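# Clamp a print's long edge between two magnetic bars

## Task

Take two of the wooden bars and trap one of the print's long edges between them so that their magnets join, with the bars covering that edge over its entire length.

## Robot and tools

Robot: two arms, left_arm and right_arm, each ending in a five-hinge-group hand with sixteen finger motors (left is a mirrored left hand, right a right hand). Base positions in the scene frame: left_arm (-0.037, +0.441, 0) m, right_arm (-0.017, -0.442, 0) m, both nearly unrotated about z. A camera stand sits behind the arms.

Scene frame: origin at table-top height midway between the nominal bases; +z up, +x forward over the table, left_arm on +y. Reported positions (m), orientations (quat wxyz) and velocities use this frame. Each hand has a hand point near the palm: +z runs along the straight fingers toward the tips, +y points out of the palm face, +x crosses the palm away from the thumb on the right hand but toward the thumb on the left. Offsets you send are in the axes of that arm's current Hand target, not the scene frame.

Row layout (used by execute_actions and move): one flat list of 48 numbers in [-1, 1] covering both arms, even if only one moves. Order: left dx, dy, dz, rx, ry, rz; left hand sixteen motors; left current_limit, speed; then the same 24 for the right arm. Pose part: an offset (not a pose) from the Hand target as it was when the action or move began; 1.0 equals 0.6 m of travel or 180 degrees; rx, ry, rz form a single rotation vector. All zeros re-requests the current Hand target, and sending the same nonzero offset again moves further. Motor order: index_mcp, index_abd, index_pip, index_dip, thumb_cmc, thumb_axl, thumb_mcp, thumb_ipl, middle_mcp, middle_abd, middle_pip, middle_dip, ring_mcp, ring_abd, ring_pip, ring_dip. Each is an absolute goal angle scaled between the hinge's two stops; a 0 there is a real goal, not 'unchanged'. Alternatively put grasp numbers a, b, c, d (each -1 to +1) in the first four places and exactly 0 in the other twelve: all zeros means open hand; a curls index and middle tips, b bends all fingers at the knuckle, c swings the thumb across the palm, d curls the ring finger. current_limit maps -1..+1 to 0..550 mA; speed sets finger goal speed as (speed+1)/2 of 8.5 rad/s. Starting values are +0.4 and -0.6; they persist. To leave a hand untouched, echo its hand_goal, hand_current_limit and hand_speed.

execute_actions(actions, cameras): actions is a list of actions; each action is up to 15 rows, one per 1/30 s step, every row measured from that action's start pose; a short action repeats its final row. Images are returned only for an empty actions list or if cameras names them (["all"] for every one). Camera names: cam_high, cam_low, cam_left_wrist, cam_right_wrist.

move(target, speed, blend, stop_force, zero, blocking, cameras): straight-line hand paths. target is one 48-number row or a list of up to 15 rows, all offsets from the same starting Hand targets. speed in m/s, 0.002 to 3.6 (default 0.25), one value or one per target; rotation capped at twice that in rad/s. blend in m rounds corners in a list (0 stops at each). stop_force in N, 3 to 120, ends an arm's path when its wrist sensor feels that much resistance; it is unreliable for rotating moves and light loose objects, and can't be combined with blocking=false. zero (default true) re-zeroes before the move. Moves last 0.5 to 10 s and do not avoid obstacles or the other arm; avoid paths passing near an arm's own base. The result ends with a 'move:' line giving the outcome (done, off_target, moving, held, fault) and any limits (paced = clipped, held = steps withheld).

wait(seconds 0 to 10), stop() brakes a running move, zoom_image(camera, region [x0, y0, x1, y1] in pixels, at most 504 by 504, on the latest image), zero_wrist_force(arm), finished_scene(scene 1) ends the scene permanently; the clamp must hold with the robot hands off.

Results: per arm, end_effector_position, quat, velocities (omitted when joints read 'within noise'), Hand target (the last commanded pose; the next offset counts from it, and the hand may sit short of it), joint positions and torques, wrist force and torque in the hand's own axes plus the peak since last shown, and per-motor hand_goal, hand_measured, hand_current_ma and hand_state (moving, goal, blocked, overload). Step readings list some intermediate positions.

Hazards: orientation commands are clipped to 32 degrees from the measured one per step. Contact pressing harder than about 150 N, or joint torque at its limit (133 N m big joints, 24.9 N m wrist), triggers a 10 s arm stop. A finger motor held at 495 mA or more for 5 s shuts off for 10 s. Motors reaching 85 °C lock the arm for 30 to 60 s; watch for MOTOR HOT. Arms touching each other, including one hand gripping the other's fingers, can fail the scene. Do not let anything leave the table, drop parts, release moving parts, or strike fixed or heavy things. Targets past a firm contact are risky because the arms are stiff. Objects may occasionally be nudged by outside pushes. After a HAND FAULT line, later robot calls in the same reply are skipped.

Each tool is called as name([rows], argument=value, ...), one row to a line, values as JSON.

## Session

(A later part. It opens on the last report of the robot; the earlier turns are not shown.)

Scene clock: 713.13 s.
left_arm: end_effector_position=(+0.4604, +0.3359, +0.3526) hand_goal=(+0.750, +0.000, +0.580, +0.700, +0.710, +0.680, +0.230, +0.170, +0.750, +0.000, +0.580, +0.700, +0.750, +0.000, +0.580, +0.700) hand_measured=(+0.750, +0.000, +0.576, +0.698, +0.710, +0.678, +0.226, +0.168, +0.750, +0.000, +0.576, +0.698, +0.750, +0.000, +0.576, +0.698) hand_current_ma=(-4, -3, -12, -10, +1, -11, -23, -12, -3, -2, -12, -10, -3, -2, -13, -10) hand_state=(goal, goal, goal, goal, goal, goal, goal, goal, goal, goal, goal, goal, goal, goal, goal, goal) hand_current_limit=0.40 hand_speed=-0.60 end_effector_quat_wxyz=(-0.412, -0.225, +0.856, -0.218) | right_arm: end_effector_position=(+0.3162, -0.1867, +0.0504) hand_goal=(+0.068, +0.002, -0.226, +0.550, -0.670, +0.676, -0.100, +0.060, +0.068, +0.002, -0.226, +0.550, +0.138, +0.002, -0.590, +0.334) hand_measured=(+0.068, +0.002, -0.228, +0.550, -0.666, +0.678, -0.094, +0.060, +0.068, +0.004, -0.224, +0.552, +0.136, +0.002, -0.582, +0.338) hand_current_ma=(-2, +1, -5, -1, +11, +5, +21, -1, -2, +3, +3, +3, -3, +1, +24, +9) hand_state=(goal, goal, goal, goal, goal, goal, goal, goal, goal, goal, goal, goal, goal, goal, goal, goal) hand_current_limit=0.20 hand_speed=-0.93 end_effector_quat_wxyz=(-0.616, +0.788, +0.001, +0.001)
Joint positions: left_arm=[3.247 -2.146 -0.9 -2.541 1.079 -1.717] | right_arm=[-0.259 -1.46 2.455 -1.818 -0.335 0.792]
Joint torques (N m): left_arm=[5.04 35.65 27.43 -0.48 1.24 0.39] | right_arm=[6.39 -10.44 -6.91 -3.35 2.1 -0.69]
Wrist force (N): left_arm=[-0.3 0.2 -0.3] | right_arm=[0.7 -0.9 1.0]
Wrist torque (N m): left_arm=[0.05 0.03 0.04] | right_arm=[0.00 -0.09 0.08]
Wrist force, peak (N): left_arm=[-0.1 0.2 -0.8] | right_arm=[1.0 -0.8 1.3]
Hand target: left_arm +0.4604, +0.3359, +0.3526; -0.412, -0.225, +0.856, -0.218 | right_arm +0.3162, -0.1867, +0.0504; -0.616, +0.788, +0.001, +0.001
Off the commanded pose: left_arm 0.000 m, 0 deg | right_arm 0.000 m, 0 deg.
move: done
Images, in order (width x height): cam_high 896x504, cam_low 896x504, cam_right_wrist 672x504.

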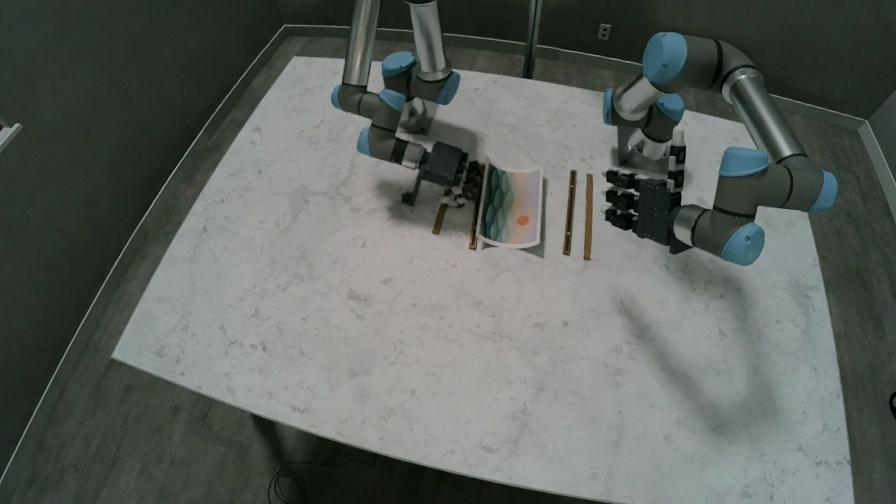

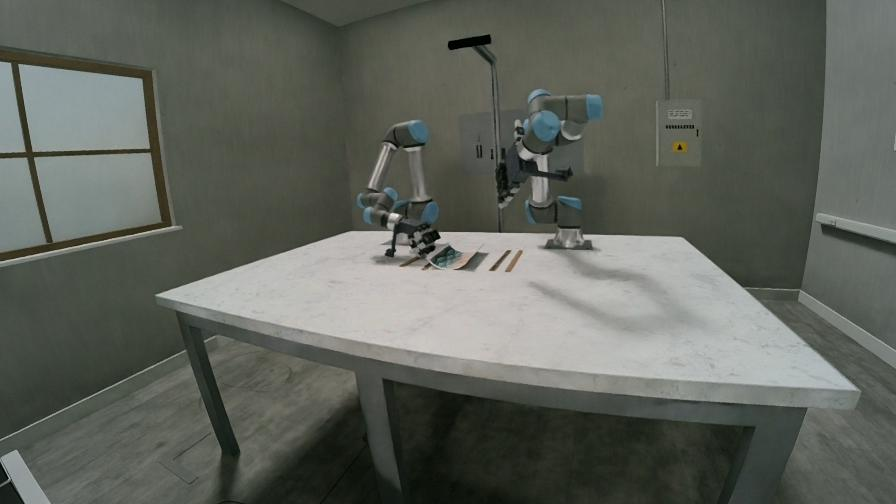

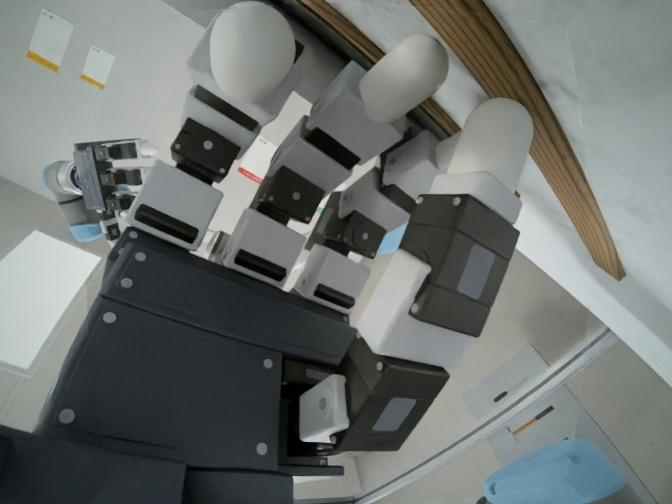

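move(target=[0,0,0,0,0,0, 0,0,0,0,0,0,0,0,0,0,0,0,0,0,0,0, 0.4,-0.6, 0,0,0,0,0,0, 0.0685,0.001,-0.2263,0.5507,-0.671,0.6766,0.12,0.1,0.0685,0.001,-0.2263,0.5507,0.137,0.001,-0.591,0.333, 0.2,-0.9], speed=0.02)

move(target=[0,0,0,0,0,0, 0,0,0,0,0,0,0,0,0,0,0,0,0,0,0,0, 0.4,-0.6, 0,0.0021,0.0005,0.0111,0,0, 0.0685,0.001,-0.2263,0.5507,-0.671,0.6766,0.12,0.1,0.0685,0.001,-0.2263,0.5507,0.137,0.001,-0.591,0.333, 0.2,-0.9], speed=0.01)

move(target=[0,0,0,0,0,0, 0,0,0,0,0,0,0,0,0,0,0,0,0,0,0,0, 0.4,-0.6, 0,0,0,0,0,0, 0.0685,0.001,-0.2263,0.5507,-0.671,0.6766,-0.25,0.1,0.0685,0.001,-0.2263,0.5507,0.137,0.001,-0.591,0.333, 0.2,-0.93], speed=0.02, cameras=["cam_high","cam_low","cam_right_wrist"])

zoom_image(camera="cam_high", region=[400, 130, 500, 250])

zoom_image(camera="cam_right_wrist", region=[330, 0, 672, 260])

Scene clock: 748.17 s.
left_arm: end_effector_position=(+0.4604, +0.3359, +0.3526) hand_goal=(+0.750, +0.000, +0.580, +0.700, +0.710, +0.680, +0.230, +0.170, +0.750, +0.000, +0.580, +0.700, +0.750, +0.000, +0.580, +0.700) hand_measured=(+0.750, +0.000, +0.576, +0.698, +0.710, +0.678, +0.226, +0.168, +0.750, +0.000, +0.576, +0.698, +0.750, +0.000, +0.576, +0.698) hand_current_ma=(-4, -3, -12, -10, +1, -11, -23, -12, -3, -2, -12, -10, -3, -2, -13, -10) hand_state=(goal, goal, goal, goal, goal, goal, goal, goal, goal, goal, goal, goal, goal, goal, goal, goal) hand_current_limit=0.40 hand_speed=-0.60 end_effector_quat_wxyz=(-0.412, -0.225, +0.856, -0.218) | right_arm: end_effector_position=(+0.3162, -0.1867, +0.0504) hand_goal=(+0.068, +0.002, -0.226, +0.550, -0.670, +0.676, +0.120, +0.100, +0.068, +0.002, -0.226, +0.550, +0.138, +0.002, -0.590, +0.334) hand_measured=(+0.068, +0.002, -0.228, +0.550, -0.668, +0.678, +0.118, +0.098, +0.068, +0.004, -0.224, +0.552, +0.136, +0.002, -0.582, +0.338) hand_current_ma=(-2, +1, -5, -1, +8, +5, -10, -8, -2, +3, +3, +3, -3, +1, +24, +9) hand_state=(goal, goal, goal, goal, goal, goal, goal, goal, goal, goal, goal, goal, goal, goal, goal, goal) hand_current_limit=0.20 hand_speed=-0.90 end_effector_quat_wxyz=(-0.616, +0.788, +0.001, +0.001)
Joint positions: left_arm=[3.247 -2.146 -0.9 -2.541 1.079 -1.717] | right_arm=[-0.259 -1.46 2.455 -1.818 -0.335 0.792]
Joint torques (N m): left_arm=[4.96 35.26 27.58 -0.68 1.19 0.2] | right_arm=[2.06 -14.16 -7.08 -3.27 3.4 -0.18]
Wrist force (N): left_arm=[0.1 0.4 -0.2] | right_arm=[0.7 -0.7 1.1]
Wrist torque (N m): left_arm=[0.07 -0.02 0.05] | right_arm=[0.03 -0.09 0.07]
Wrist force, peak (N): left_arm=[-0.3 0.4 -0.9] | right_arm=[0.7 -2.2 0.8]
Hand target: left_arm +0.4604, +0.3359, +0.3526; -0.412, -0.225, +0.856, -0.218 | right_arm +0.3162, -0.1867, +0.0504; -0.616, +0.788, +0.001, +0.001
Off the commanded pose: left_arm 0.000 m, 0 deg | right_arm 0.000 m, 0 deg.
move: done

Scene clock: 750.20 s.
left_arm: end_effector_position=(+0.4604, +0.3359, +0.3526) hand_goal=(+0.750, +0.000, +0.580, +0.700, +0.710, +0.680, +0.230, +0.170, +0.750, +0.000, +0.580, +0.700, +0.750, +0.000, +0.580, +0.700) hand_measured=(+0.750, +0.000, +0.576, +0.698, +0.710, +0.678, +0.226, +0.168, +0.750, +0.000, +0.576, +0.698, +0.750, +0.000, +0.576, +0.698) hand_current_ma=(-4, -3, -12, -10, +1, -11, -23, -12, -3, -2, -12, -10, -3, -2, -13, -10) hand_state=(goal, goal, goal, goal, goal, goal, goal, goal, goal, goal, goal, goal, goal, goal, goal, goal) hand_current_limit=0.40 hand_speed=-0.60 end_effector_quat_wxyz=(-0.412, -0.225, +0.856, -0.218) | right_arm: end_effector_position=(+0.3163, -0.1867, +0.0491) hand_goal=(+0.068, +0.002, -0.226, +0.550, -0.670, +0.676, +0.120, +0.100, +0.068, +0.002, -0.226, +0.550, +0.138, +0.002, -0.590, +0.334) hand_measured=(+0.068, +0.002, -0.228, +0.550, -0.666, +0.678, +0.130, +0.084, +0.068, +0.004, -0.224, +0.552, +0.136, +0.002, -0.582, +0.338) hand_current_ma=(-2, +1, -5, -1, +12, +5, +46, -78, -3, +3, +3, +3, -3, +1, +24, +9) hand_state=(goal, goal, goal, goal, goal, goal, goal, goal, goal, goal, goal, goal, goal, goal, goal, goal) hand_current_limit=0.20 hand_speed=-0.90 end_effector_quat_wxyz=(-0.630, +0.777, +0.001, +0.001)
Joint positions: left_arm=[3.247 -2.146 -0.9 -2.541 1.079 -1.717] | right_arm=[-0.273 -1.443 2.438 -1.71 -0.321 0.686]
Joint torques (N m): left_arm=[5.18 36.18 27.2 -0.46 1.05 0.41] | right_arm=[-2.75 -4.4 -7.71 -3.68 -1.31 -0.23]
Wrist force (N): left_arm=[-0.2 0.1 -0.4] | right_arm=[-4.5 -50.7 -10.6]
Wrist torque (N m): left_arm=[0.04 0.01 0.05] | right_arm=[-4.32 0.32 0.26]
Wrist force, peak (N): left_arm=[-0.4 -0.1 -0.7] | right_arm=[-4.4 -51.2 -10.3]
Hand target: left_arm +0.4604, +0.3359, +0.3526; -0.412, -0.225, +0.856, -0.218 | right_arm +0.3162, -0.1867, +0.0491; -0.630, +0.777, +0.001, +0.001
Off the commanded pose: left_arm 0.000 m, 0 deg | right_arm 0.000 m, 0 deg.
move: done

Scene clock: 750.70 s.
left_arm: end_effector_position=(+0.4604, +0.3359, +0.3526) hand_goal=(+0.750, +0.000, +0.580, +0.700, +0.710, +0.680, +0.230, +0.170, +0.750, +0.000, +0.580, +0.700, +0.750, +0.000, +0.580, +0.700) hand_measured=(+0.750, +0.000, +0.576, +0.698, +0.710, +0.678, +0.226, +0.168, +0.750, +0.000, +0.576, +0.698, +0.750, +0.000, +0.576, +0.698) hand_current_ma=(-4, -3, -12, -10, +1, -11, -23, -12, -3, -2, -12, -10, -3, -2, -13, -10) hand_state=(goal, goal, goal, goal, goal, goal, goal, goal, goal, goal, goal, goal, goal, goal, goal, goal) hand_current_limit=0.40 hand_speed=-0.60 end_effector_quat_wxyz=(-0.412, -0.225, +0.856, -0.218) | right_arm: end_effector_position=(+0.3163, -0.1867, +0.0491) hand_goal=(+0.068, +0.002, -0.226, +0.550, -0.670, +0.676, -0.250, +0.100, +0.068, +0.002, -0.226, +0.550, +0.138, +0.002, -0.590, +0.334) hand_measured=(+0.068, +0.002, -0.228, +0.550, -0.666, +0.678, +0.128, +0.084, +0.068, +0.004, -0.224, +0.552, +0.136, +0.002, -0.582, +0.338) hand_current_ma=(-2, +1, -5, -1, +12, +5, +330, -78, -3, +3, +3, +3, -3, +1, +24, +9) hand_state=(goal, goal, goal, goal, goal, goal, blocked, goal, goal, goal, goal, goal, goal, goal, goal, goal) hand_current_limit=0.20 hand_speed=-0.93 end_effector_quat_wxyz=(-0.630, +0.777, +0.001, +0.001)
Joint positions: left_arm=[3.247 -2.146 -0.9 -2.541 1.079 -1.717] | right_arm=[-0.273 -1.443 2.438 -1.711 -0.321 0.687]
Joint torques (N m): left_arm=[6.04 35.8 27.51 -0.44 1.25 0.26] | right_arm=[2.82 -8.2 0.76 -4.38 -4.73 0.05]
Wrist force (N): left_arm=[0.1 0.3 -0.3] | right_arm=[-4.2 -50.3 -11.4]
Wrist torque (N m): left_arm=[0.07 -0.04 0.07] | right_arm=[-4.37 0.28 0.27]
Wrist force, peak (N): left_arm=[-0.1 0.1 -0.8] | right_arm=[-4.4 -50.7 -10.8]
Hand target: left_arm +0.4604, +0.3359, +0.3526; -0.412, -0.225, +0.856, -0.218 | right_arm +0.3162, -0.1867, +0.0491; -0.630, +0.777, +0.001, +0.001
Off the commanded pose: left_arm 0.000 m, 0 deg | right_arm 0.000 m, 0 deg.
move: done
Images, in order (width x height): cam_high 896x504, cam_low 896x504, cam_right_wrist 672x504.

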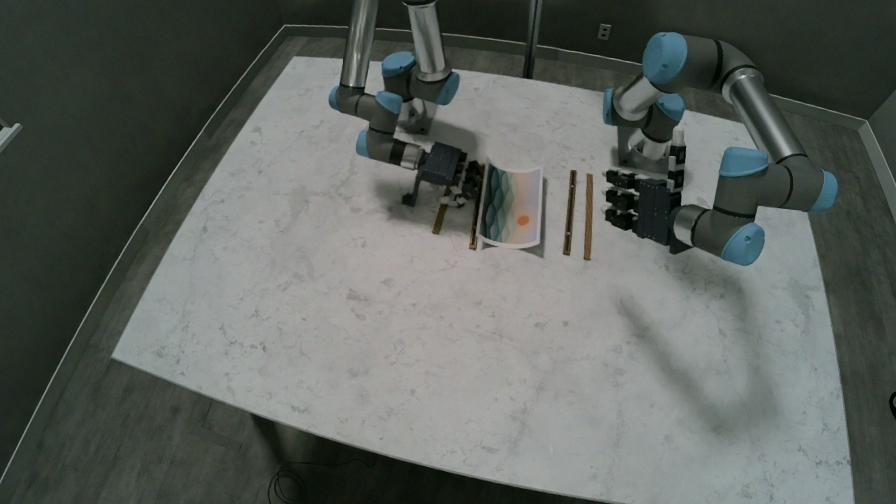

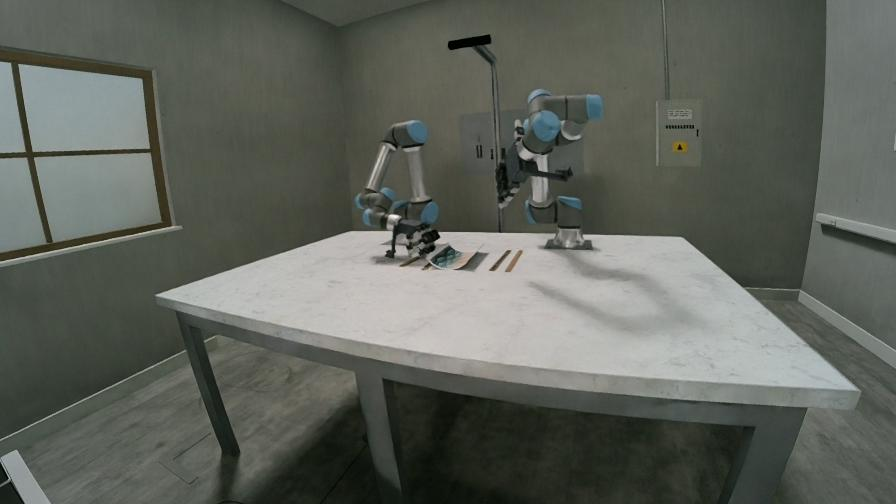

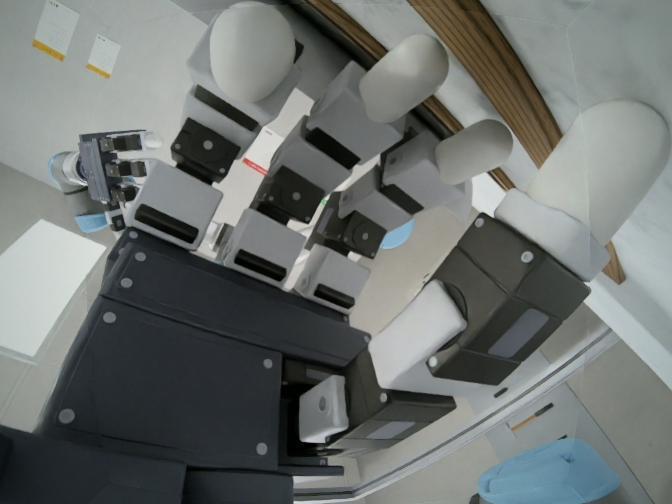

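Scaled by 4.200 from the camera's 896x504 image, which has a finer 1280x720 frame.

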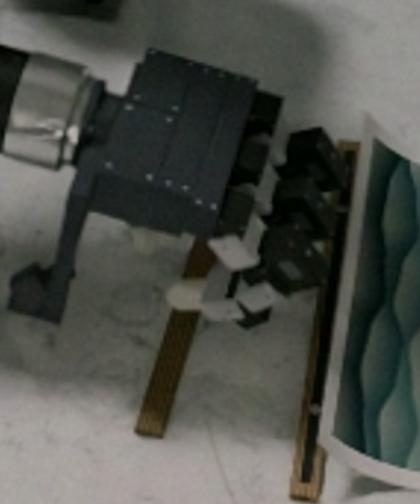

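Scaled by 1.474 from the camera's 672x504 image, which has a finer 960x720 frame.

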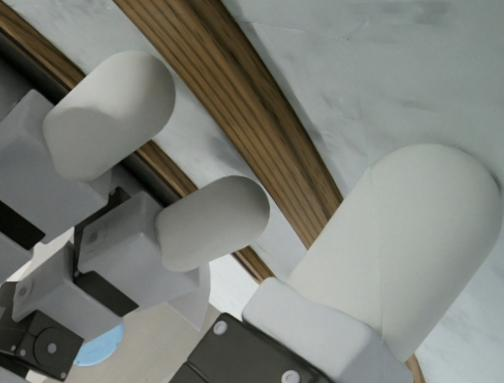

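move(target=[0,0,0,0,0,0, 0,0,0,0,0,0,0,0,0,0,0,0,0,0,0,0, 0.4,-0.6, 0,-0.0098,-0.0021,-0.0056,0,0, 0.0685,0.001,-0.2263,0.5507,-0.671,0.6766,0.12,0.08,0.0685,0.001,-0.2263,0.5507,0.137,0.001,-0.591,0.333, 0.2,-0.9], speed=0.02, cameras=["cam_right_wrist"])

zoom_image(camera="cam_right_wrist", region=[330, 0, 672, 260])

Scene clock: 796.80 s.
left_arm: end_effector_position=(+0.4604, +0.3359, +0.3526) hand_goal=(+0.750, +0.000, +0.580, +0.700, +0.710, +0.680, +0.230, +0.170, +0.750, +0.000, +0.580, +0.700, +0.750, +0.000, +0.580, +0.700) hand_measured=(+0.750, +0.000, +0.576, +0.698, +0.710, +0.678, +0.226, +0.168, +0.750, +0.000, +0.576, +0.698, +0.750, +0.000, +0.576, +0.698) hand_current_ma=(-4, -3, -12, -10, +1, -11, -23, -12, -3, -2, -12, -10, -3, -2, -13, -10) hand_state=(goal, goal, goal, goal, goal, goal, goal, goal, goal, goal, goal, goal, goal, goal, goal, goal) hand_current_limit=0.40 hand_speed=-0.60 end_effector_quat_wxyz=(-0.412, -0.225, +0.856, -0.218) | right_arm: end_effector_position=(+0.3162, -0.1867, +0.0551) hand_goal=(+0.068, +0.002, -0.226, +0.550, -0.670, +0.676, +0.120, +0.080, +0.068, +0.002, -0.226, +0.550, +0.138, +0.002, -0.590, +0.334) hand_measured=(+0.068, +0.002, -0.228, +0.550, -0.668, +0.678, +0.122, +0.082, +0.068, +0.004, -0.224, +0.552, +0.136, +0.002, -0.582, +0.338) hand_current_ma=(-3, +1, -5, -1, +8, +5, +8, +7, -3, +3, +3, +3, -3, +1, +24, +9) hand_state=(goal, goal, goal, goal, goal, goal, goal, goal, goal, goal, goal, goal, goal, goal, goal, goal) hand_current_limit=0.20 hand_speed=-0.90 end_effector_quat_wxyz=(-0.623, +0.782, +0.001, +0.001) end_effector_velocity=(-0.001, +0.000, -0.001) end_effector_angular_velocity=(+0.000, +0.000, +0.002)
Joint positions: left_arm=[3.247 -2.146 -0.9 -2.541 1.079 -1.717] | right_arm=[-0.266 -1.469 2.442 -1.745 -0.328 0.741]
Joint velocities: left_arm=[within noise] | right_arm=[0 0.002 0 0.002 -0.002 -0.005]
Joint torques (N m): left_arm=[4.83 35.12 27.06 -0.46 1.12 0.33] | right_arm=[-1.45 -9.93 -5.11 -0.06 0.74 -1.58]
Wrist force (N): left_arm=[0.2 0.2 -0.4] | right_arm=[1.5 -1.1 1.1]
Wrist torque (N m): left_arm=[0.05 -0.05 0.07] | right_arm=[-0.04 -0.19 0.12]
Wrist force, peak (N): left_arm=[-0.3 0.4 -1.1] | right_arm=[-4.2 -50.9 -11.5]
Hand target: left_arm +0.4604, +0.3359, +0.3526; -0.412, -0.225, +0.856, -0.218 | right_arm +0.3162, -0.1867, +0.0551; -0.623, +0.782, +0.001, +0.001
Off the commanded pose: left_arm 0.000 m, 0 deg | right_arm 0.000 m, 0 deg.
move: done
Images, in order (width x height): cam_right_wrist 672x504.

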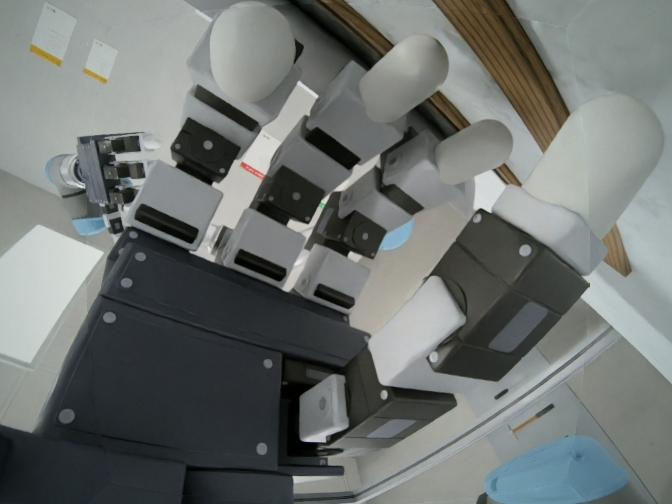

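Scaled by 1.474 from the camera's 672x504 image, which has a finer 960x720 frame.

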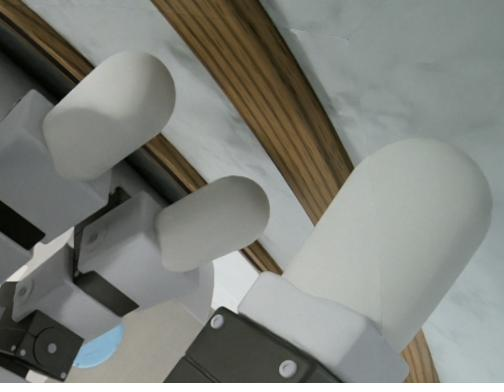

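move(target=[0,0,0,0,0,0, 0,0,0,0,0,0,0,0,0,0,0,0,0,0,0,0, 0.4,-0.6, 0,0.009,0.0021,0,0,0, 0.0685,0.001,-0.2263,0.5507,-0.671,0.6766,0.12,0.08,0.0685,0.001,-0.2263,0.5507,0.137,0.001,-0.591,0.333, 0.2,-0.9], speed=0.005, stop_force=3, cameras=["cam_right_wrist"])

zoom_image(camera="cam_right_wrist", region=[330, 0, 672, 260])

Scene clock: 805.37 s.
left_arm: end_effector_position=(+0.4604, +0.3359, +0.3526) hand_goal=(+0.750, +0.000, +0.580, +0.700, +0.710, +0.680, +0.230, +0.170, +0.750, +0.000, +0.580, +0.700, +0.750, +0.000, +0.580, +0.700) hand_measured=(+0.750, +0.000, +0.576, +0.698, +0.710, +0.678, +0.226, +0.168, +0.750, +0.000, +0.576, +0.698, +0.750, +0.000, +0.576, +0.698) hand_current_ma=(-4, -3, -12, -10, +1, -11, -23, -12, -3, -2, -12, -10, -3, -2, -13, -10) hand_state=(goal, goal, goal, goal, goal, goal, goal, goal, goal, goal, goal, goal, goal, goal, goal, goal) hand_current_limit=0.40 hand_speed=-0.60 end_effector_quat_wxyz=(-0.412, -0.225, +0.856, -0.218) | right_arm: end_effector_position=(+0.3163, -0.1867, +0.0498) hand_goal=(+0.068, +0.002, -0.226, +0.550, -0.670, +0.676, +0.120, +0.080, +0.068, +0.002, -0.226, +0.550, +0.138, +0.002, -0.590, +0.334) hand_measured=(+0.068, +0.002, -0.228, +0.550, -0.668, +0.678, +0.122, +0.080, +0.066, +0.004, -0.224, +0.552, +0.136, +0.002, -0.582, +0.338) hand_current_ma=(-3, +1, -5, -1, +8, +5, +8, +3, -3, +3, +3, +3, -3, +1, +24, +9) hand_state=(goal, goal, goal, goal, goal, goal, goal, goal, goal, goal, goal, goal, goal, goal, goal, goal) hand_current_limit=0.20 hand_speed=-0.90 end_effector_quat_wxyz=(-0.623, +0.782, +0.001, +0.001)
Joint positions: left_arm=[3.247 -2.146 -0.9 -2.541 1.079 -1.717] | right_arm=[-0.266 -1.452 2.447 -1.766 -0.327 0.741]
Joint torques (N m): left_arm=[4.42 35.5 27.33 -0.3 1.22 0.45] | right_arm=[0.86 -24.46 -18.34 0.85 1.6 -0.19]
Wrist force (N): left_arm=[-0.2 0.2 -0.2] | right_arm=[1.4 -5.0 0.2]
Wrist torque (N m): left_arm=[0.04 0.00 0.04] | right_arm=[-0.40 -0.19 0.16]
Wrist force, peak (N): left_arm=[0.0 0.7 -0.7] | right_arm=[0.9 -7.0 -0.4]
Hand target: left_arm +0.4604, +0.3359, +0.3526; -0.412, -0.225, +0.856, -0.218 | right_arm +0.3163, -0.1867, +0.0498; -0.623, +0.782, +0.001, +0.001
Off the commanded pose: left_arm 0.000 m, 0 deg | right_arm 0.000 m, 0 deg.
move: contact (right_arm)
Images, in order (width x height): cam_right_wrist 672x504.

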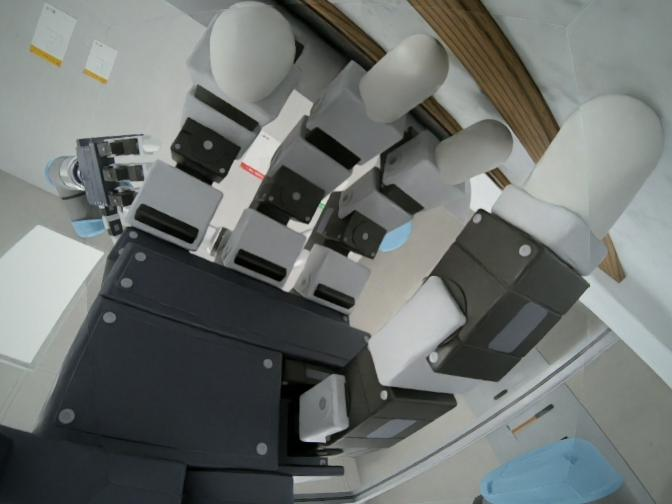

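Scaled by 1.474 from the camera's 672x504 image, which has a finer 960x720 frame.

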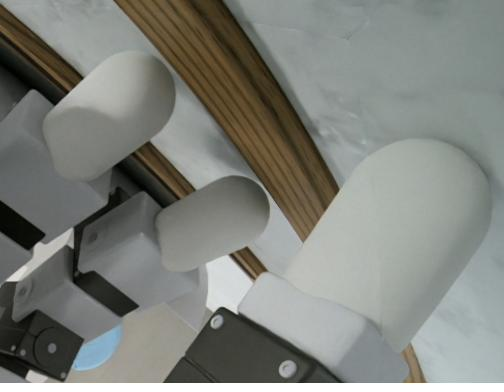

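move(target=[0,0,0,0,0,0, 0,0,0,0,0,0,0,0,0,0,0,0,0,0,0,0, 0.4,-0.6, 0,-0.0013,-0.0003,0,0,0, 0.0685,0.001,-0.2263,0.5507,-0.671,0.6766,0.12,0.08,0.0685,0.001,-0.2263,0.5507,0.137,0.001,-0.591,0.333, 0.2,-0.9], speed=0.01)

move(target=[0,0,0,0,0,0, 0,0,0,0,0,0,0,0,0,0,0,0,0,0,0,0, 0.4,-0.6, 0,0,0,0,0,0, 0.0685,0.001,-0.2263,0.5507,-0.671,0.6766,-0.15,0.08,0.0685,0.001,-0.2263,0.5507,0.137,0.001,-0.591,0.333, 0.2,-0.93], speed=0.02, cameras=["cam_high","cam_low","cam_right_wrist"])

zoom_image(camera="cam_right_wrist", region=[330, 0, 672, 260])

zoom_image(camera="cam_high", region=[400, 130, 500, 250])

Scene clock: 812.20 s.
left_arm: end_effector_position=(+0.4604, +0.3359, +0.3526) hand_goal=(+0.750, +0.000, +0.580, +0.700, +0.710, +0.680, +0.230, +0.170, +0.750, +0.000, +0.580, +0.700, +0.750, +0.000, +0.580, +0.700) hand_measured=(+0.750, +0.000, +0.576, +0.698, +0.710, +0.678, +0.226, +0.168, +0.750, +0.000, +0.576, +0.698, +0.750, +0.000, +0.576, +0.698) hand_current_ma=(-4, -3, -12, -10, +1, -11, -23, -12, -3, -2, -12, -10, -3, -2, -13, -10) hand_state=(goal, goal, goal, goal, goal, goal, goal, goal, goal, goal, goal, goal, goal, goal, goal, goal) hand_current_limit=0.40 hand_speed=-0.60 end_effector_quat_wxyz=(-0.412, -0.225, +0.856, -0.218) | right_arm: end_effector_position=(+0.3163, -0.1867, +0.0506) hand_goal=(+0.068, +0.002, -0.226, +0.550, -0.670, +0.676, +0.120, +0.080, +0.068, +0.002, -0.226, +0.550, +0.138, +0.002, -0.590, +0.334) hand_measured=(+0.068, +0.002, -0.228, +0.550, -0.668, +0.678, +0.122, +0.080, +0.066, +0.004, -0.224, +0.552, +0.136, +0.002, -0.582, +0.338) hand_current_ma=(-3, +1, -5, -1, +8, +5, +8, +3, -3, +3, +3, +3, -3, +1, +24, +9) hand_state=(goal, goal, goal, goal, goal, goal, goal, goal, goal, goal, goal, goal, goal, goal, goal, goal) hand_current_limit=0.20 hand_speed=-0.90 end_effector_quat_wxyz=(-0.623, +0.782, +0.001, +0.001)
Joint positions: left_arm=[3.247 -2.146 -0.9 -2.541 1.079 -1.717] | right_arm=[-0.266 -1.455 2.446 -1.762 -0.327 0.741]
Joint torques (N m): left_arm=[5.19 36.02 27.22 -0.4 1.19 0.23] | right_arm=[-4.53 -22.14 -18.98 0.51 -1.5 -0.29]
Wrist force (N): left_arm=[-0.3 0.5 -0.4] | right_arm=[1.2 -0.7 1.2]
Wrist torque (N m): left_arm=[0.09 0.01 0.03] | right_arm=[0.00 -0.15 0.11]
Wrist force, peak (N): left_arm=[-0.3 0.7 -0.6] | right_arm=[1.2 -5.3 0.2]
Hand target: left_arm +0.4604, +0.3359, +0.3526; -0.412, -0.225, +0.856, -0.218 | right_arm +0.3163, -0.1867, +0.0506; -0.623, +0.782, +0.001, +0.001
Off the commanded pose: left_arm 0.000 m, 0 deg | right_arm 0.000 m, 0 deg.
move: done

Scene clock: 813.83 s.
left_arm: end_effector_position=(+0.4604, +0.3359, +0.3526) hand_goal=(+0.750, +0.000, +0.580, +0.700, +0.710, +0.680, +0.230, +0.170, +0.750, +0.000, +0.580, +0.700, +0.750, +0.000, +0.580, +0.700) hand_measured=(+0.750, +0.000, +0.576, +0.698, +0.710, +0.678, +0.226, +0.168, +0.750, +0.000, +0.576, +0.698, +0.750, +0.000, +0.576, +0.698) hand_current_ma=(-4, -3, -12, -10, +1, -11, -23, -12, -3, -2, -12, -10, -3, -2, -13, -10) hand_state=(goal, goal, goal, goal, goal, goal, goal, goal, goal, goal, goal, goal, goal, goal, goal, goal) hand_current_limit=0.40 hand_speed=-0.60 end_effector_quat_wxyz=(-0.412, -0.225, +0.856, -0.218) | right_arm: end_effector_position=(+0.3163, -0.1867, +0.0506) hand_goal=(+0.068, +0.002, -0.226, +0.550, -0.670, +0.676, -0.150, +0.080, +0.068, +0.002, -0.226, +0.550, +0.138, +0.002, -0.590, +0.334) hand_measured=(+0.068, +0.002, -0.228, +0.550, -0.668, +0.678, -0.144, +0.080, +0.066, +0.004, -0.224, +0.552, +0.136, +0.002, -0.582, +0.338) hand_current_ma=(-3, +1, -5, -1, +8, +5, +25, +3, -3, +3, +3, +3, -3, +1, +24, +9) hand_state=(goal, goal, goal, goal, goal, goal, goal, goal, goal, goal, goal, goal, goal, goal, goal, goal) hand_current_limit=0.20 hand_speed=-0.93 end_effector_quat_wxyz=(-0.623, +0.782, +0.001, +0.001)
Joint positions: left_arm=[3.247 -2.146 -0.9 -2.541 1.079 -1.717] | right_arm=[-0.266 -1.455 2.446 -1.762 -0.327 0.741]
Joint torques (N m): left_arm=[5.19 35.52 27.43 -0.51 1.09 0.3] | right_arm=[-4.79 -15.01 -13.71 -2.3 -1.46 -0.79]
Wrist force (N): left_arm=[-0.2 -0.1 -0.3] | right_arm=[1.6 -1.0 1.3]
Wrist torque (N m): left_arm=[0.01 0.01 0.05] | right_arm=[-0.04 -0.20 0.14]
Wrist force, peak (N): left_arm=[0.0 0.3 -0.8] | right_arm=[1.6 -1.0 1.5]
Hand target: left_arm +0.4604, +0.3359, +0.3526; -0.412, -0.225, +0.856, -0.218 | right_arm +0.3163, -0.1867, +0.0506; -0.623, +0.782, +0.001, +0.001
Off the commanded pose: left_arm 0.000 m, 0 deg | right_arm 0.000 m, 0 deg.
move: done
Images, in order (width x height): cam_high 896x504, cam_low 896x504, cam_right_wrist 672x504.

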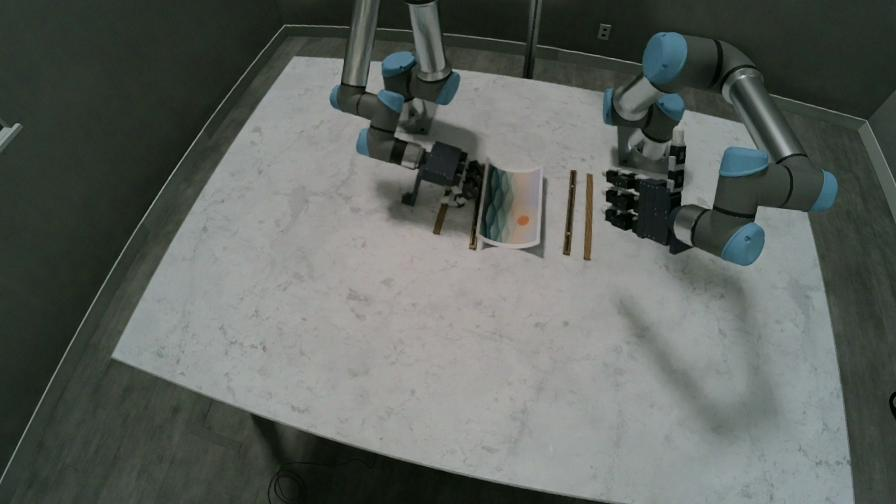

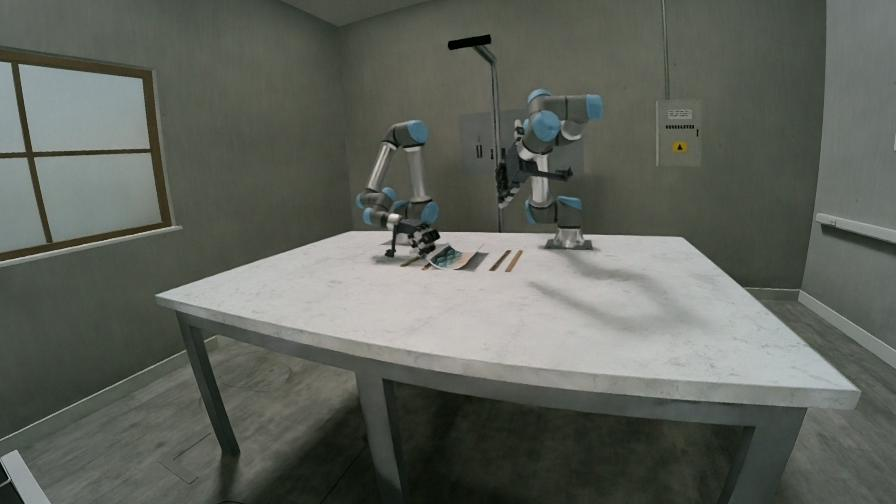

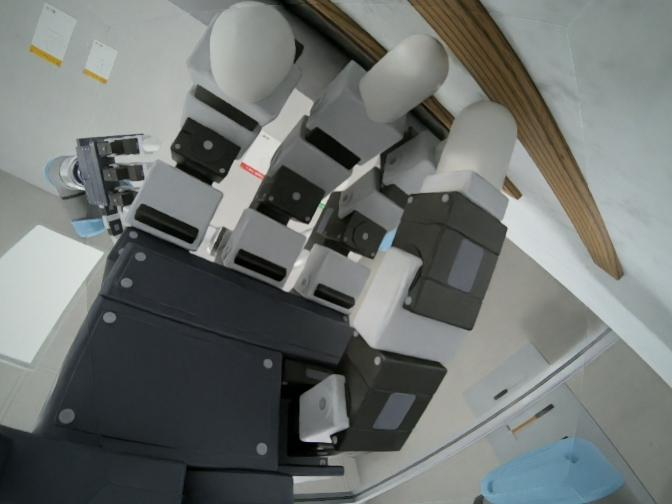

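Scaled by 1.474 from the camera's 672x504 image, which has a finer 960x720 frame.

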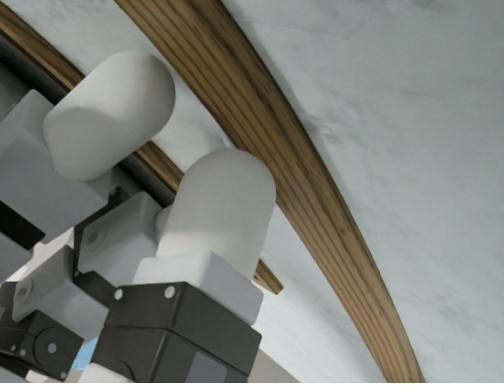

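Scaled by 4.200 from the camera's 896x504 image, which has a finer 1280x720 frame.

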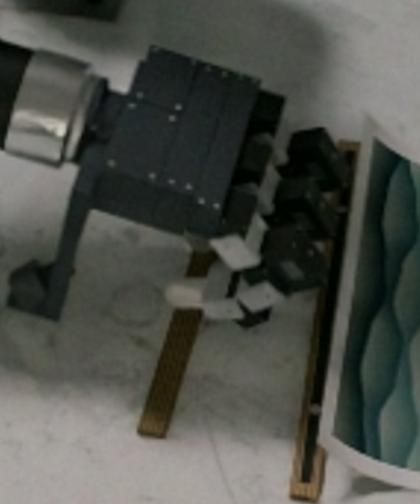

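execute_actions(actions=[], cameras=["all"])

Scene clock: 863.17 s.
left_arm: end_effector_position=(+0.4604, +0.3359, +0.3526) hand_goal=(+0.750, +0.000, +0.580, +0.700, +0.710, +0.680, +0.230, +0.170, +0.750, +0.000, +0.580, +0.700, +0.750, +0.000, +0.580, +0.700) hand_measured=(+0.750, +0.000, +0.576, +0.698, +0.710, +0.678, +0.226, +0.168, +0.750, +0.000, +0.576, +0.698, +0.750, +0.000, +0.576, +0.698) hand_current_ma=(-4, -3, -12, -10, +1, -11, -23, -12, -3, -2, -12, -10, -3, -2, -13, -10) hand_state=(goal, goal, goal, goal, goal, goal, goal, goal, goal, goal, goal, goal, goal, goal, goal, goal) hand_current_limit=0.40 hand_speed=-0.60 end_effector_quat_wxyz=(-0.412, -0.225, +0.856, -0.218) | right_arm: end_effector_position=(+0.3163, -0.1867, +0.0506) hand_goal=(+0.068, +0.002, -0.226, +0.550, -0.670, +0.676, -0.150, +0.080, +0.068, +0.002, -0.226, +0.550, +0.138, +0.002, -0.590, +0.334) hand_measured=(+0.068, +0.002, -0.228, +0.550, -0.668, +0.678, -0.144, +0.080, +0.066, +0.004, -0.224, +0.552, +0.136, +0.002, -0.582, +0.338) hand_current_ma=(-3, +1, -5, -1, +8, +5, +25, +3, -3, +3, +3, +3, -3, +1, +24, +9) hand_state=(goal, goal, goal, goal, goal, goal, goal, goal, goal, goal, goal, goal, goal, goal, goal, goal) hand_current_limit=0.20 hand_speed=-0.93 end_effector_quat_wxyz=(-0.623, +0.782, +0.001, +0.001)
Joint positions: left_arm=[3.247 -2.146 -0.9 -2.541 1.079 -1.717] | right_arm=[-0.266 -1.455 2.446 -1.762 -0.327 0.741]
Joint velocities: within noise
Joint torques (N m): left_arm=[4.9 35.6 27.45 -0.38 1.21 0.32] | right_arm=[-4.79 -14.63 -8.39 -2.29 1.98 1.05]
Motor temperatures (°C): left_arm=[36 34 33 38 39 38] | right_arm=[34 31 26 42 34 32]
Wrist force (N): left_arm=[-0.2 0.0 -0.4] | right_arm=[1.8 -0.8 1.2]
Wrist torque (N m): left_arm=[0.04 0.00 0.05] | right_arm=[-0.01 -0.22 0.16]
Wrist force, peak (N): left_arm=[-0.7 0.2 -0.8] | right_arm=[1.9 -1.1 1.4]
Hand target: left_arm +0.4604, +0.3359, +0.3526; -0.412, -0.225, +0.856, -0.218 | right_arm +0.3163, -0.1867, +0.0506; -0.623, +0.782, +0.001, +0.001
Off the commanded pose: left_arm 0.000 m, 0 deg | right_arm 0.000 m, 0 deg.

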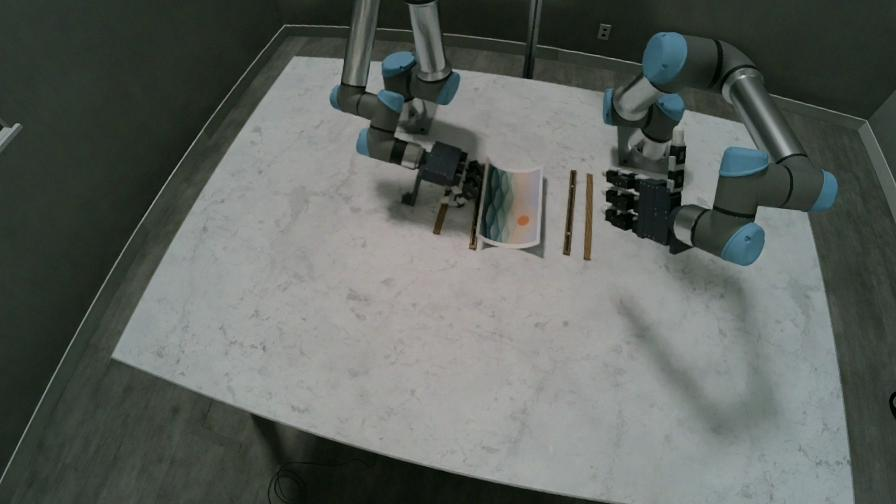

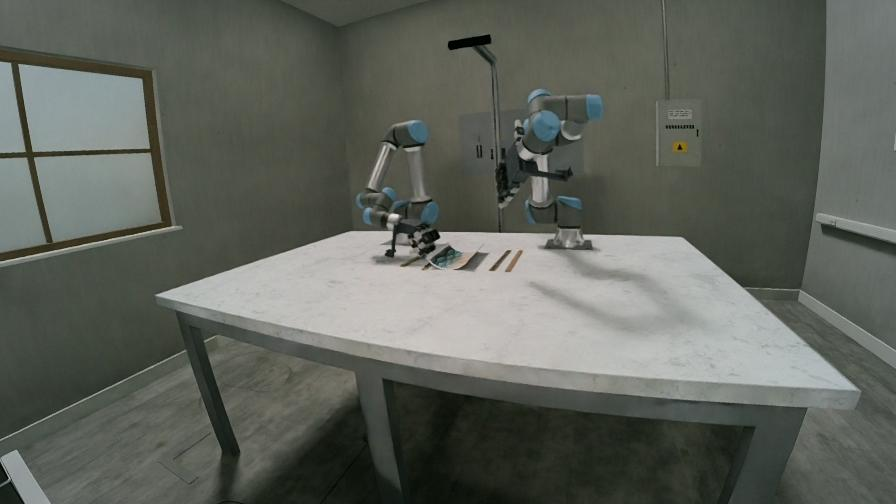

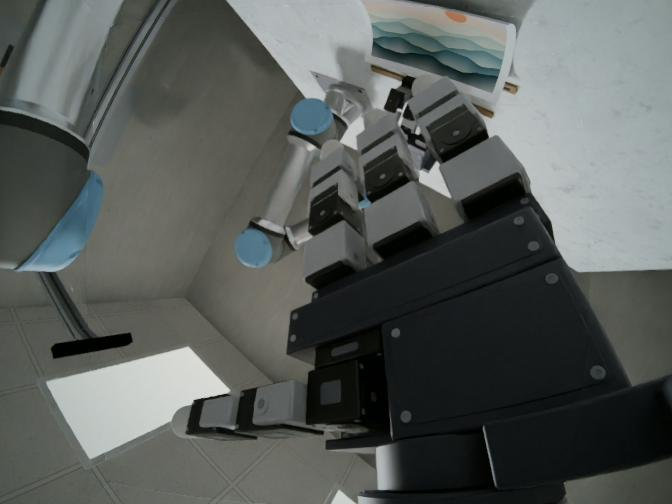

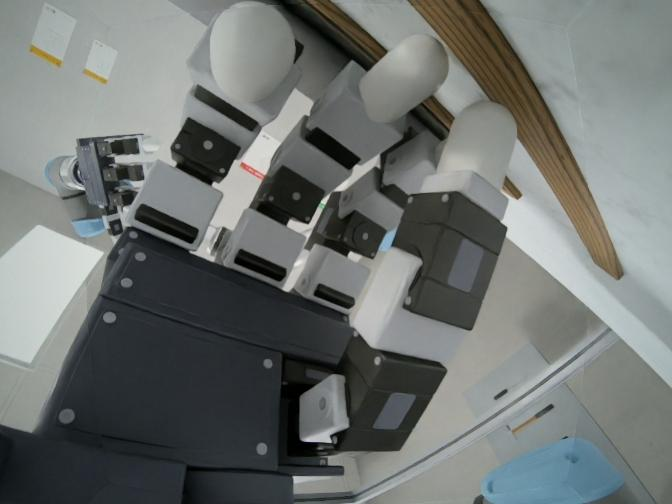

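zoom_image(camera="cam_right_wrist", region=[200, 0, 672, 300])

zoom_image(camera="cam_high", region=[380, 130, 560, 270])

zoom_image(camera="cam_low", region=[350, 210, 530, 290])

Scaled by 1.068 from the camera's 672x504 image, which has a finer 960x720 frame.

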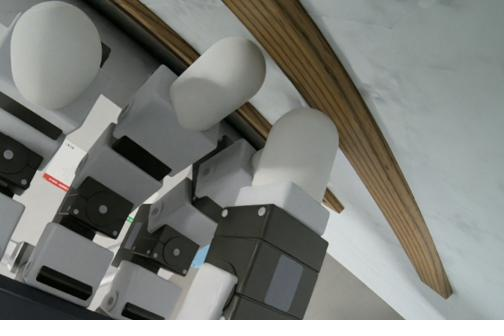

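Scaled by 2.800 from the camera's 896x504 image, which has a finer 1280x720 frame.

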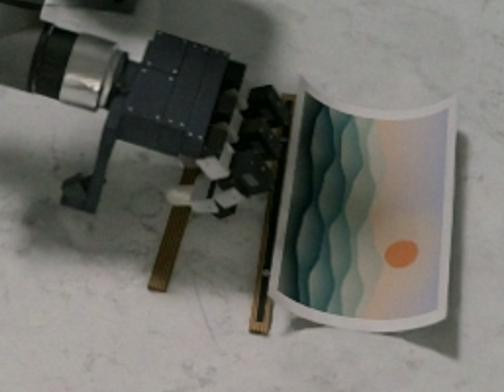

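Scaled by 2.800 from the camera's 896x504 image, which has a finer 1280x720 frame.

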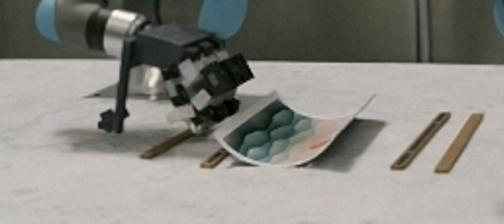

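zoom_image(camera="cam_right_wrist", region=[440, 80, 640, 290])

Scaled by 2.400 from the camera's 672x504 image, which has a finer 960x720 frame.

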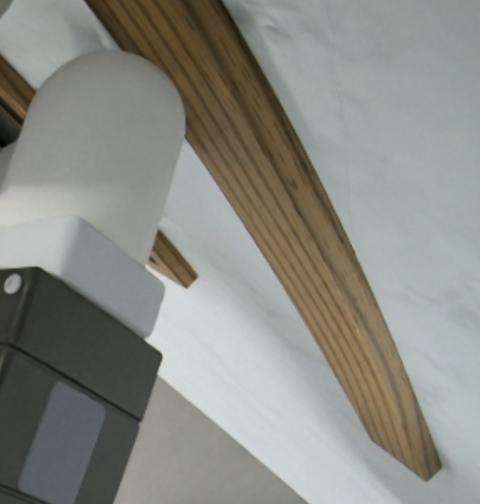

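zoom_image(camera="cam_low", region=[390, 245, 450, 275])

zoom_image(camera="cam_low", region=[480, 240, 540, 280])

Scaled by 8.400 from the camera's 896x504 image, which has a finer 1280x720 frame.

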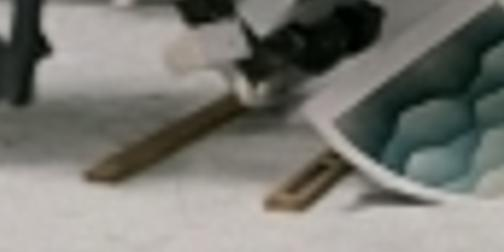

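Scaled by 8.400 from the camera's 896x504 image, which has a finer 1280x720 frame.

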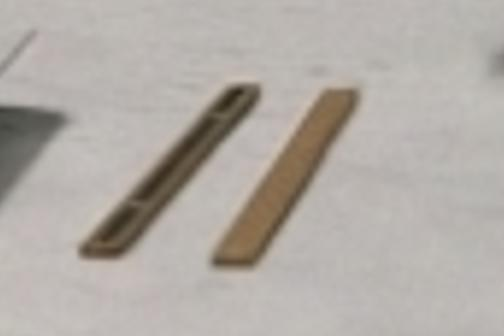

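zoom_image(camera="cam_high", region=[330, 40, 700, 280])

Scaled by 1.362 from the camera's 896x504 image, which has a finer 1280x720 frame.

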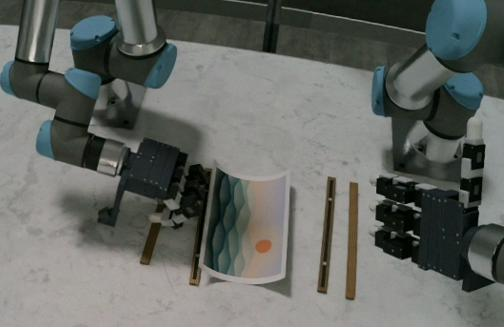

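move(target=[0,0,0,0,0,0, 0,0,0,0,0,0,0,0,0,0,0,0,0,0,0,0,0.4,-0.6, 0,-0.0487,-0.01125,0,0,0, 0.0685,0.001,-0.2263,0.5507,-0.671,0.6766,-0.15,0.08,0.0685,0.001,-0.2263,0.5507,0.137,0.001,-0.591,0.333,0.2,-0.93], speed=0.05, cameras=["cam_high", "cam_low", "cam_right_wrist"])

Scene clock: 934.13 s.
left_arm: end_effector_position=(+0.4604, +0.3359, +0.3526) hand_goal=(+0.750, +0.000, +0.580, +0.700, +0.710, +0.680, +0.230, +0.170, +0.750, +0.000, +0.580, +0.700, +0.750, +0.000, +0.580, +0.700) hand_measured=(+0.750, +0.000, +0.576, +0.698, +0.710, +0.678, +0.226, +0.168, +0.750, +0.000, +0.576, +0.698, +0.750, +0.000, +0.576, +0.698) hand_current_ma=(-4, -3, -12, -10, +1, -11, -23, -12, -3, -2, -12, -10, -3, -2, -13, -10) hand_state=(goal, goal, goal, goal, goal, goal, goal, goal, goal, goal, goal, goal, goal, goal, goal, goal) hand_current_limit=0.40 hand_speed=-0.60 end_effector_quat_wxyz=(-0.412, -0.225, +0.856, -0.218) | right_arm: end_effector_position=(+0.3162, -0.1867, +0.0806) hand_goal=(+0.068, +0.002, -0.226, +0.550, -0.670, +0.676, -0.150, +0.080, +0.068, +0.002, -0.226, +0.550, +0.138, +0.002, -0.590, +0.334) hand_measured=(+0.068, +0.002, -0.228, +0.550, -0.668, +0.678, -0.144, +0.080, +0.066, +0.004, -0.224, +0.552, +0.136, +0.002, -0.582, +0.338) hand_current_ma=(-3, +1, -5, -1, +8, +5, +24, +3, -3, +3, +3, +3, -3, +1, +23, +9) hand_state=(goal, goal, goal, goal, goal, goal, goal, goal, goal, goal, goal, goal, goal, goal, goal, goal) hand_current_limit=0.20 hand_speed=-0.93 end_effector_quat_wxyz=(-0.623, +0.782, +0.001, +0.001)
Joint positions: left_arm=[3.247 -2.146 -0.9 -2.541 1.079 -1.717] | right_arm=[-0.266 -1.542 2.416 -1.645 -0.327 0.74]
Joint torques (N m): left_arm=[4.41 35.22 27.84 -0.27 1.07 0.28] | right_arm=[-5.63 -8.83 -5.88 -3.41 -1.39 -0.67]
Wrist force (N): left_arm=[-0.3 0.2 -0.4] | right_arm=[1.4 -0.8 1.6]
Wrist torque (N m): left_arm=[0.05 0.02 0.04] | right_arm=[-0.07 -0.16 0.17]
Wrist force, peak (N): left_arm=[-0.6 0.3 -0.8] | right_arm=[1.8 -1.1 1.6]
Hand target: left_arm +0.4604, +0.3359, +0.3526; -0.412, -0.225, +0.856, -0.218 | right_arm +0.3162, -0.1867, +0.0806; -0.623, +0.782, +0.001, +0.001
Off the commanded pose: left_arm 0.000 m, 0 deg | right_arm 0.000 m, 0 deg.
move: done
Images, in order (width x height): cam_high 896x504, cam_low 896x504, cam_right_wrist 672x504.

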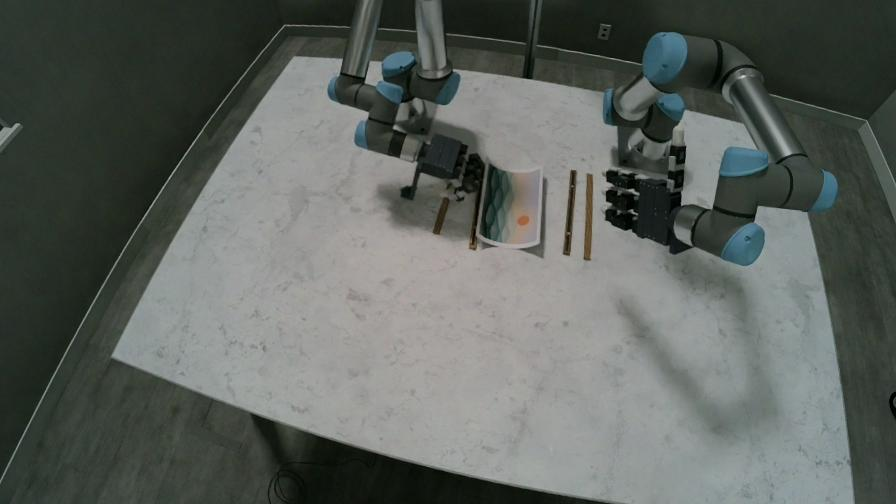

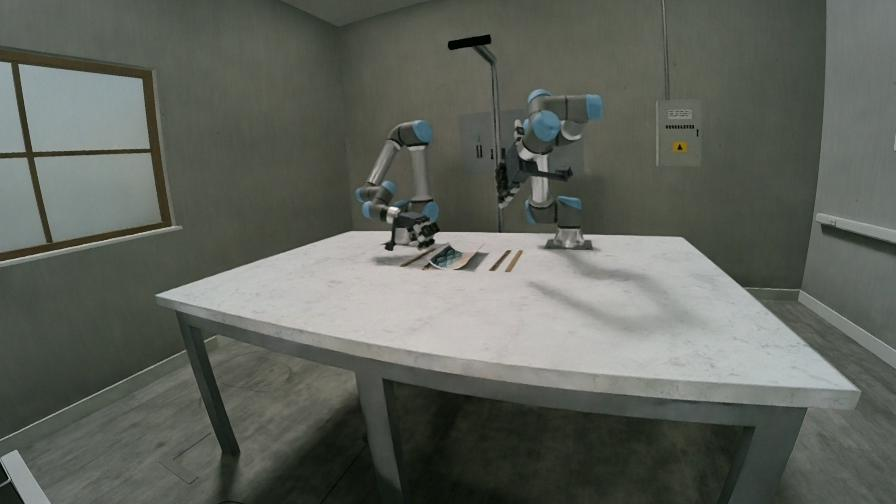

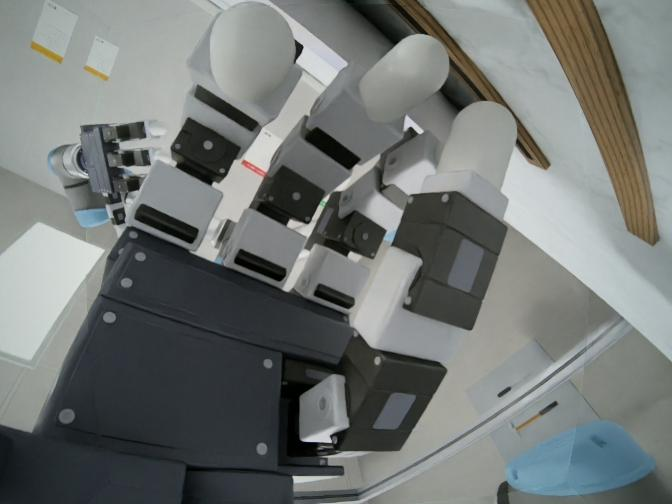

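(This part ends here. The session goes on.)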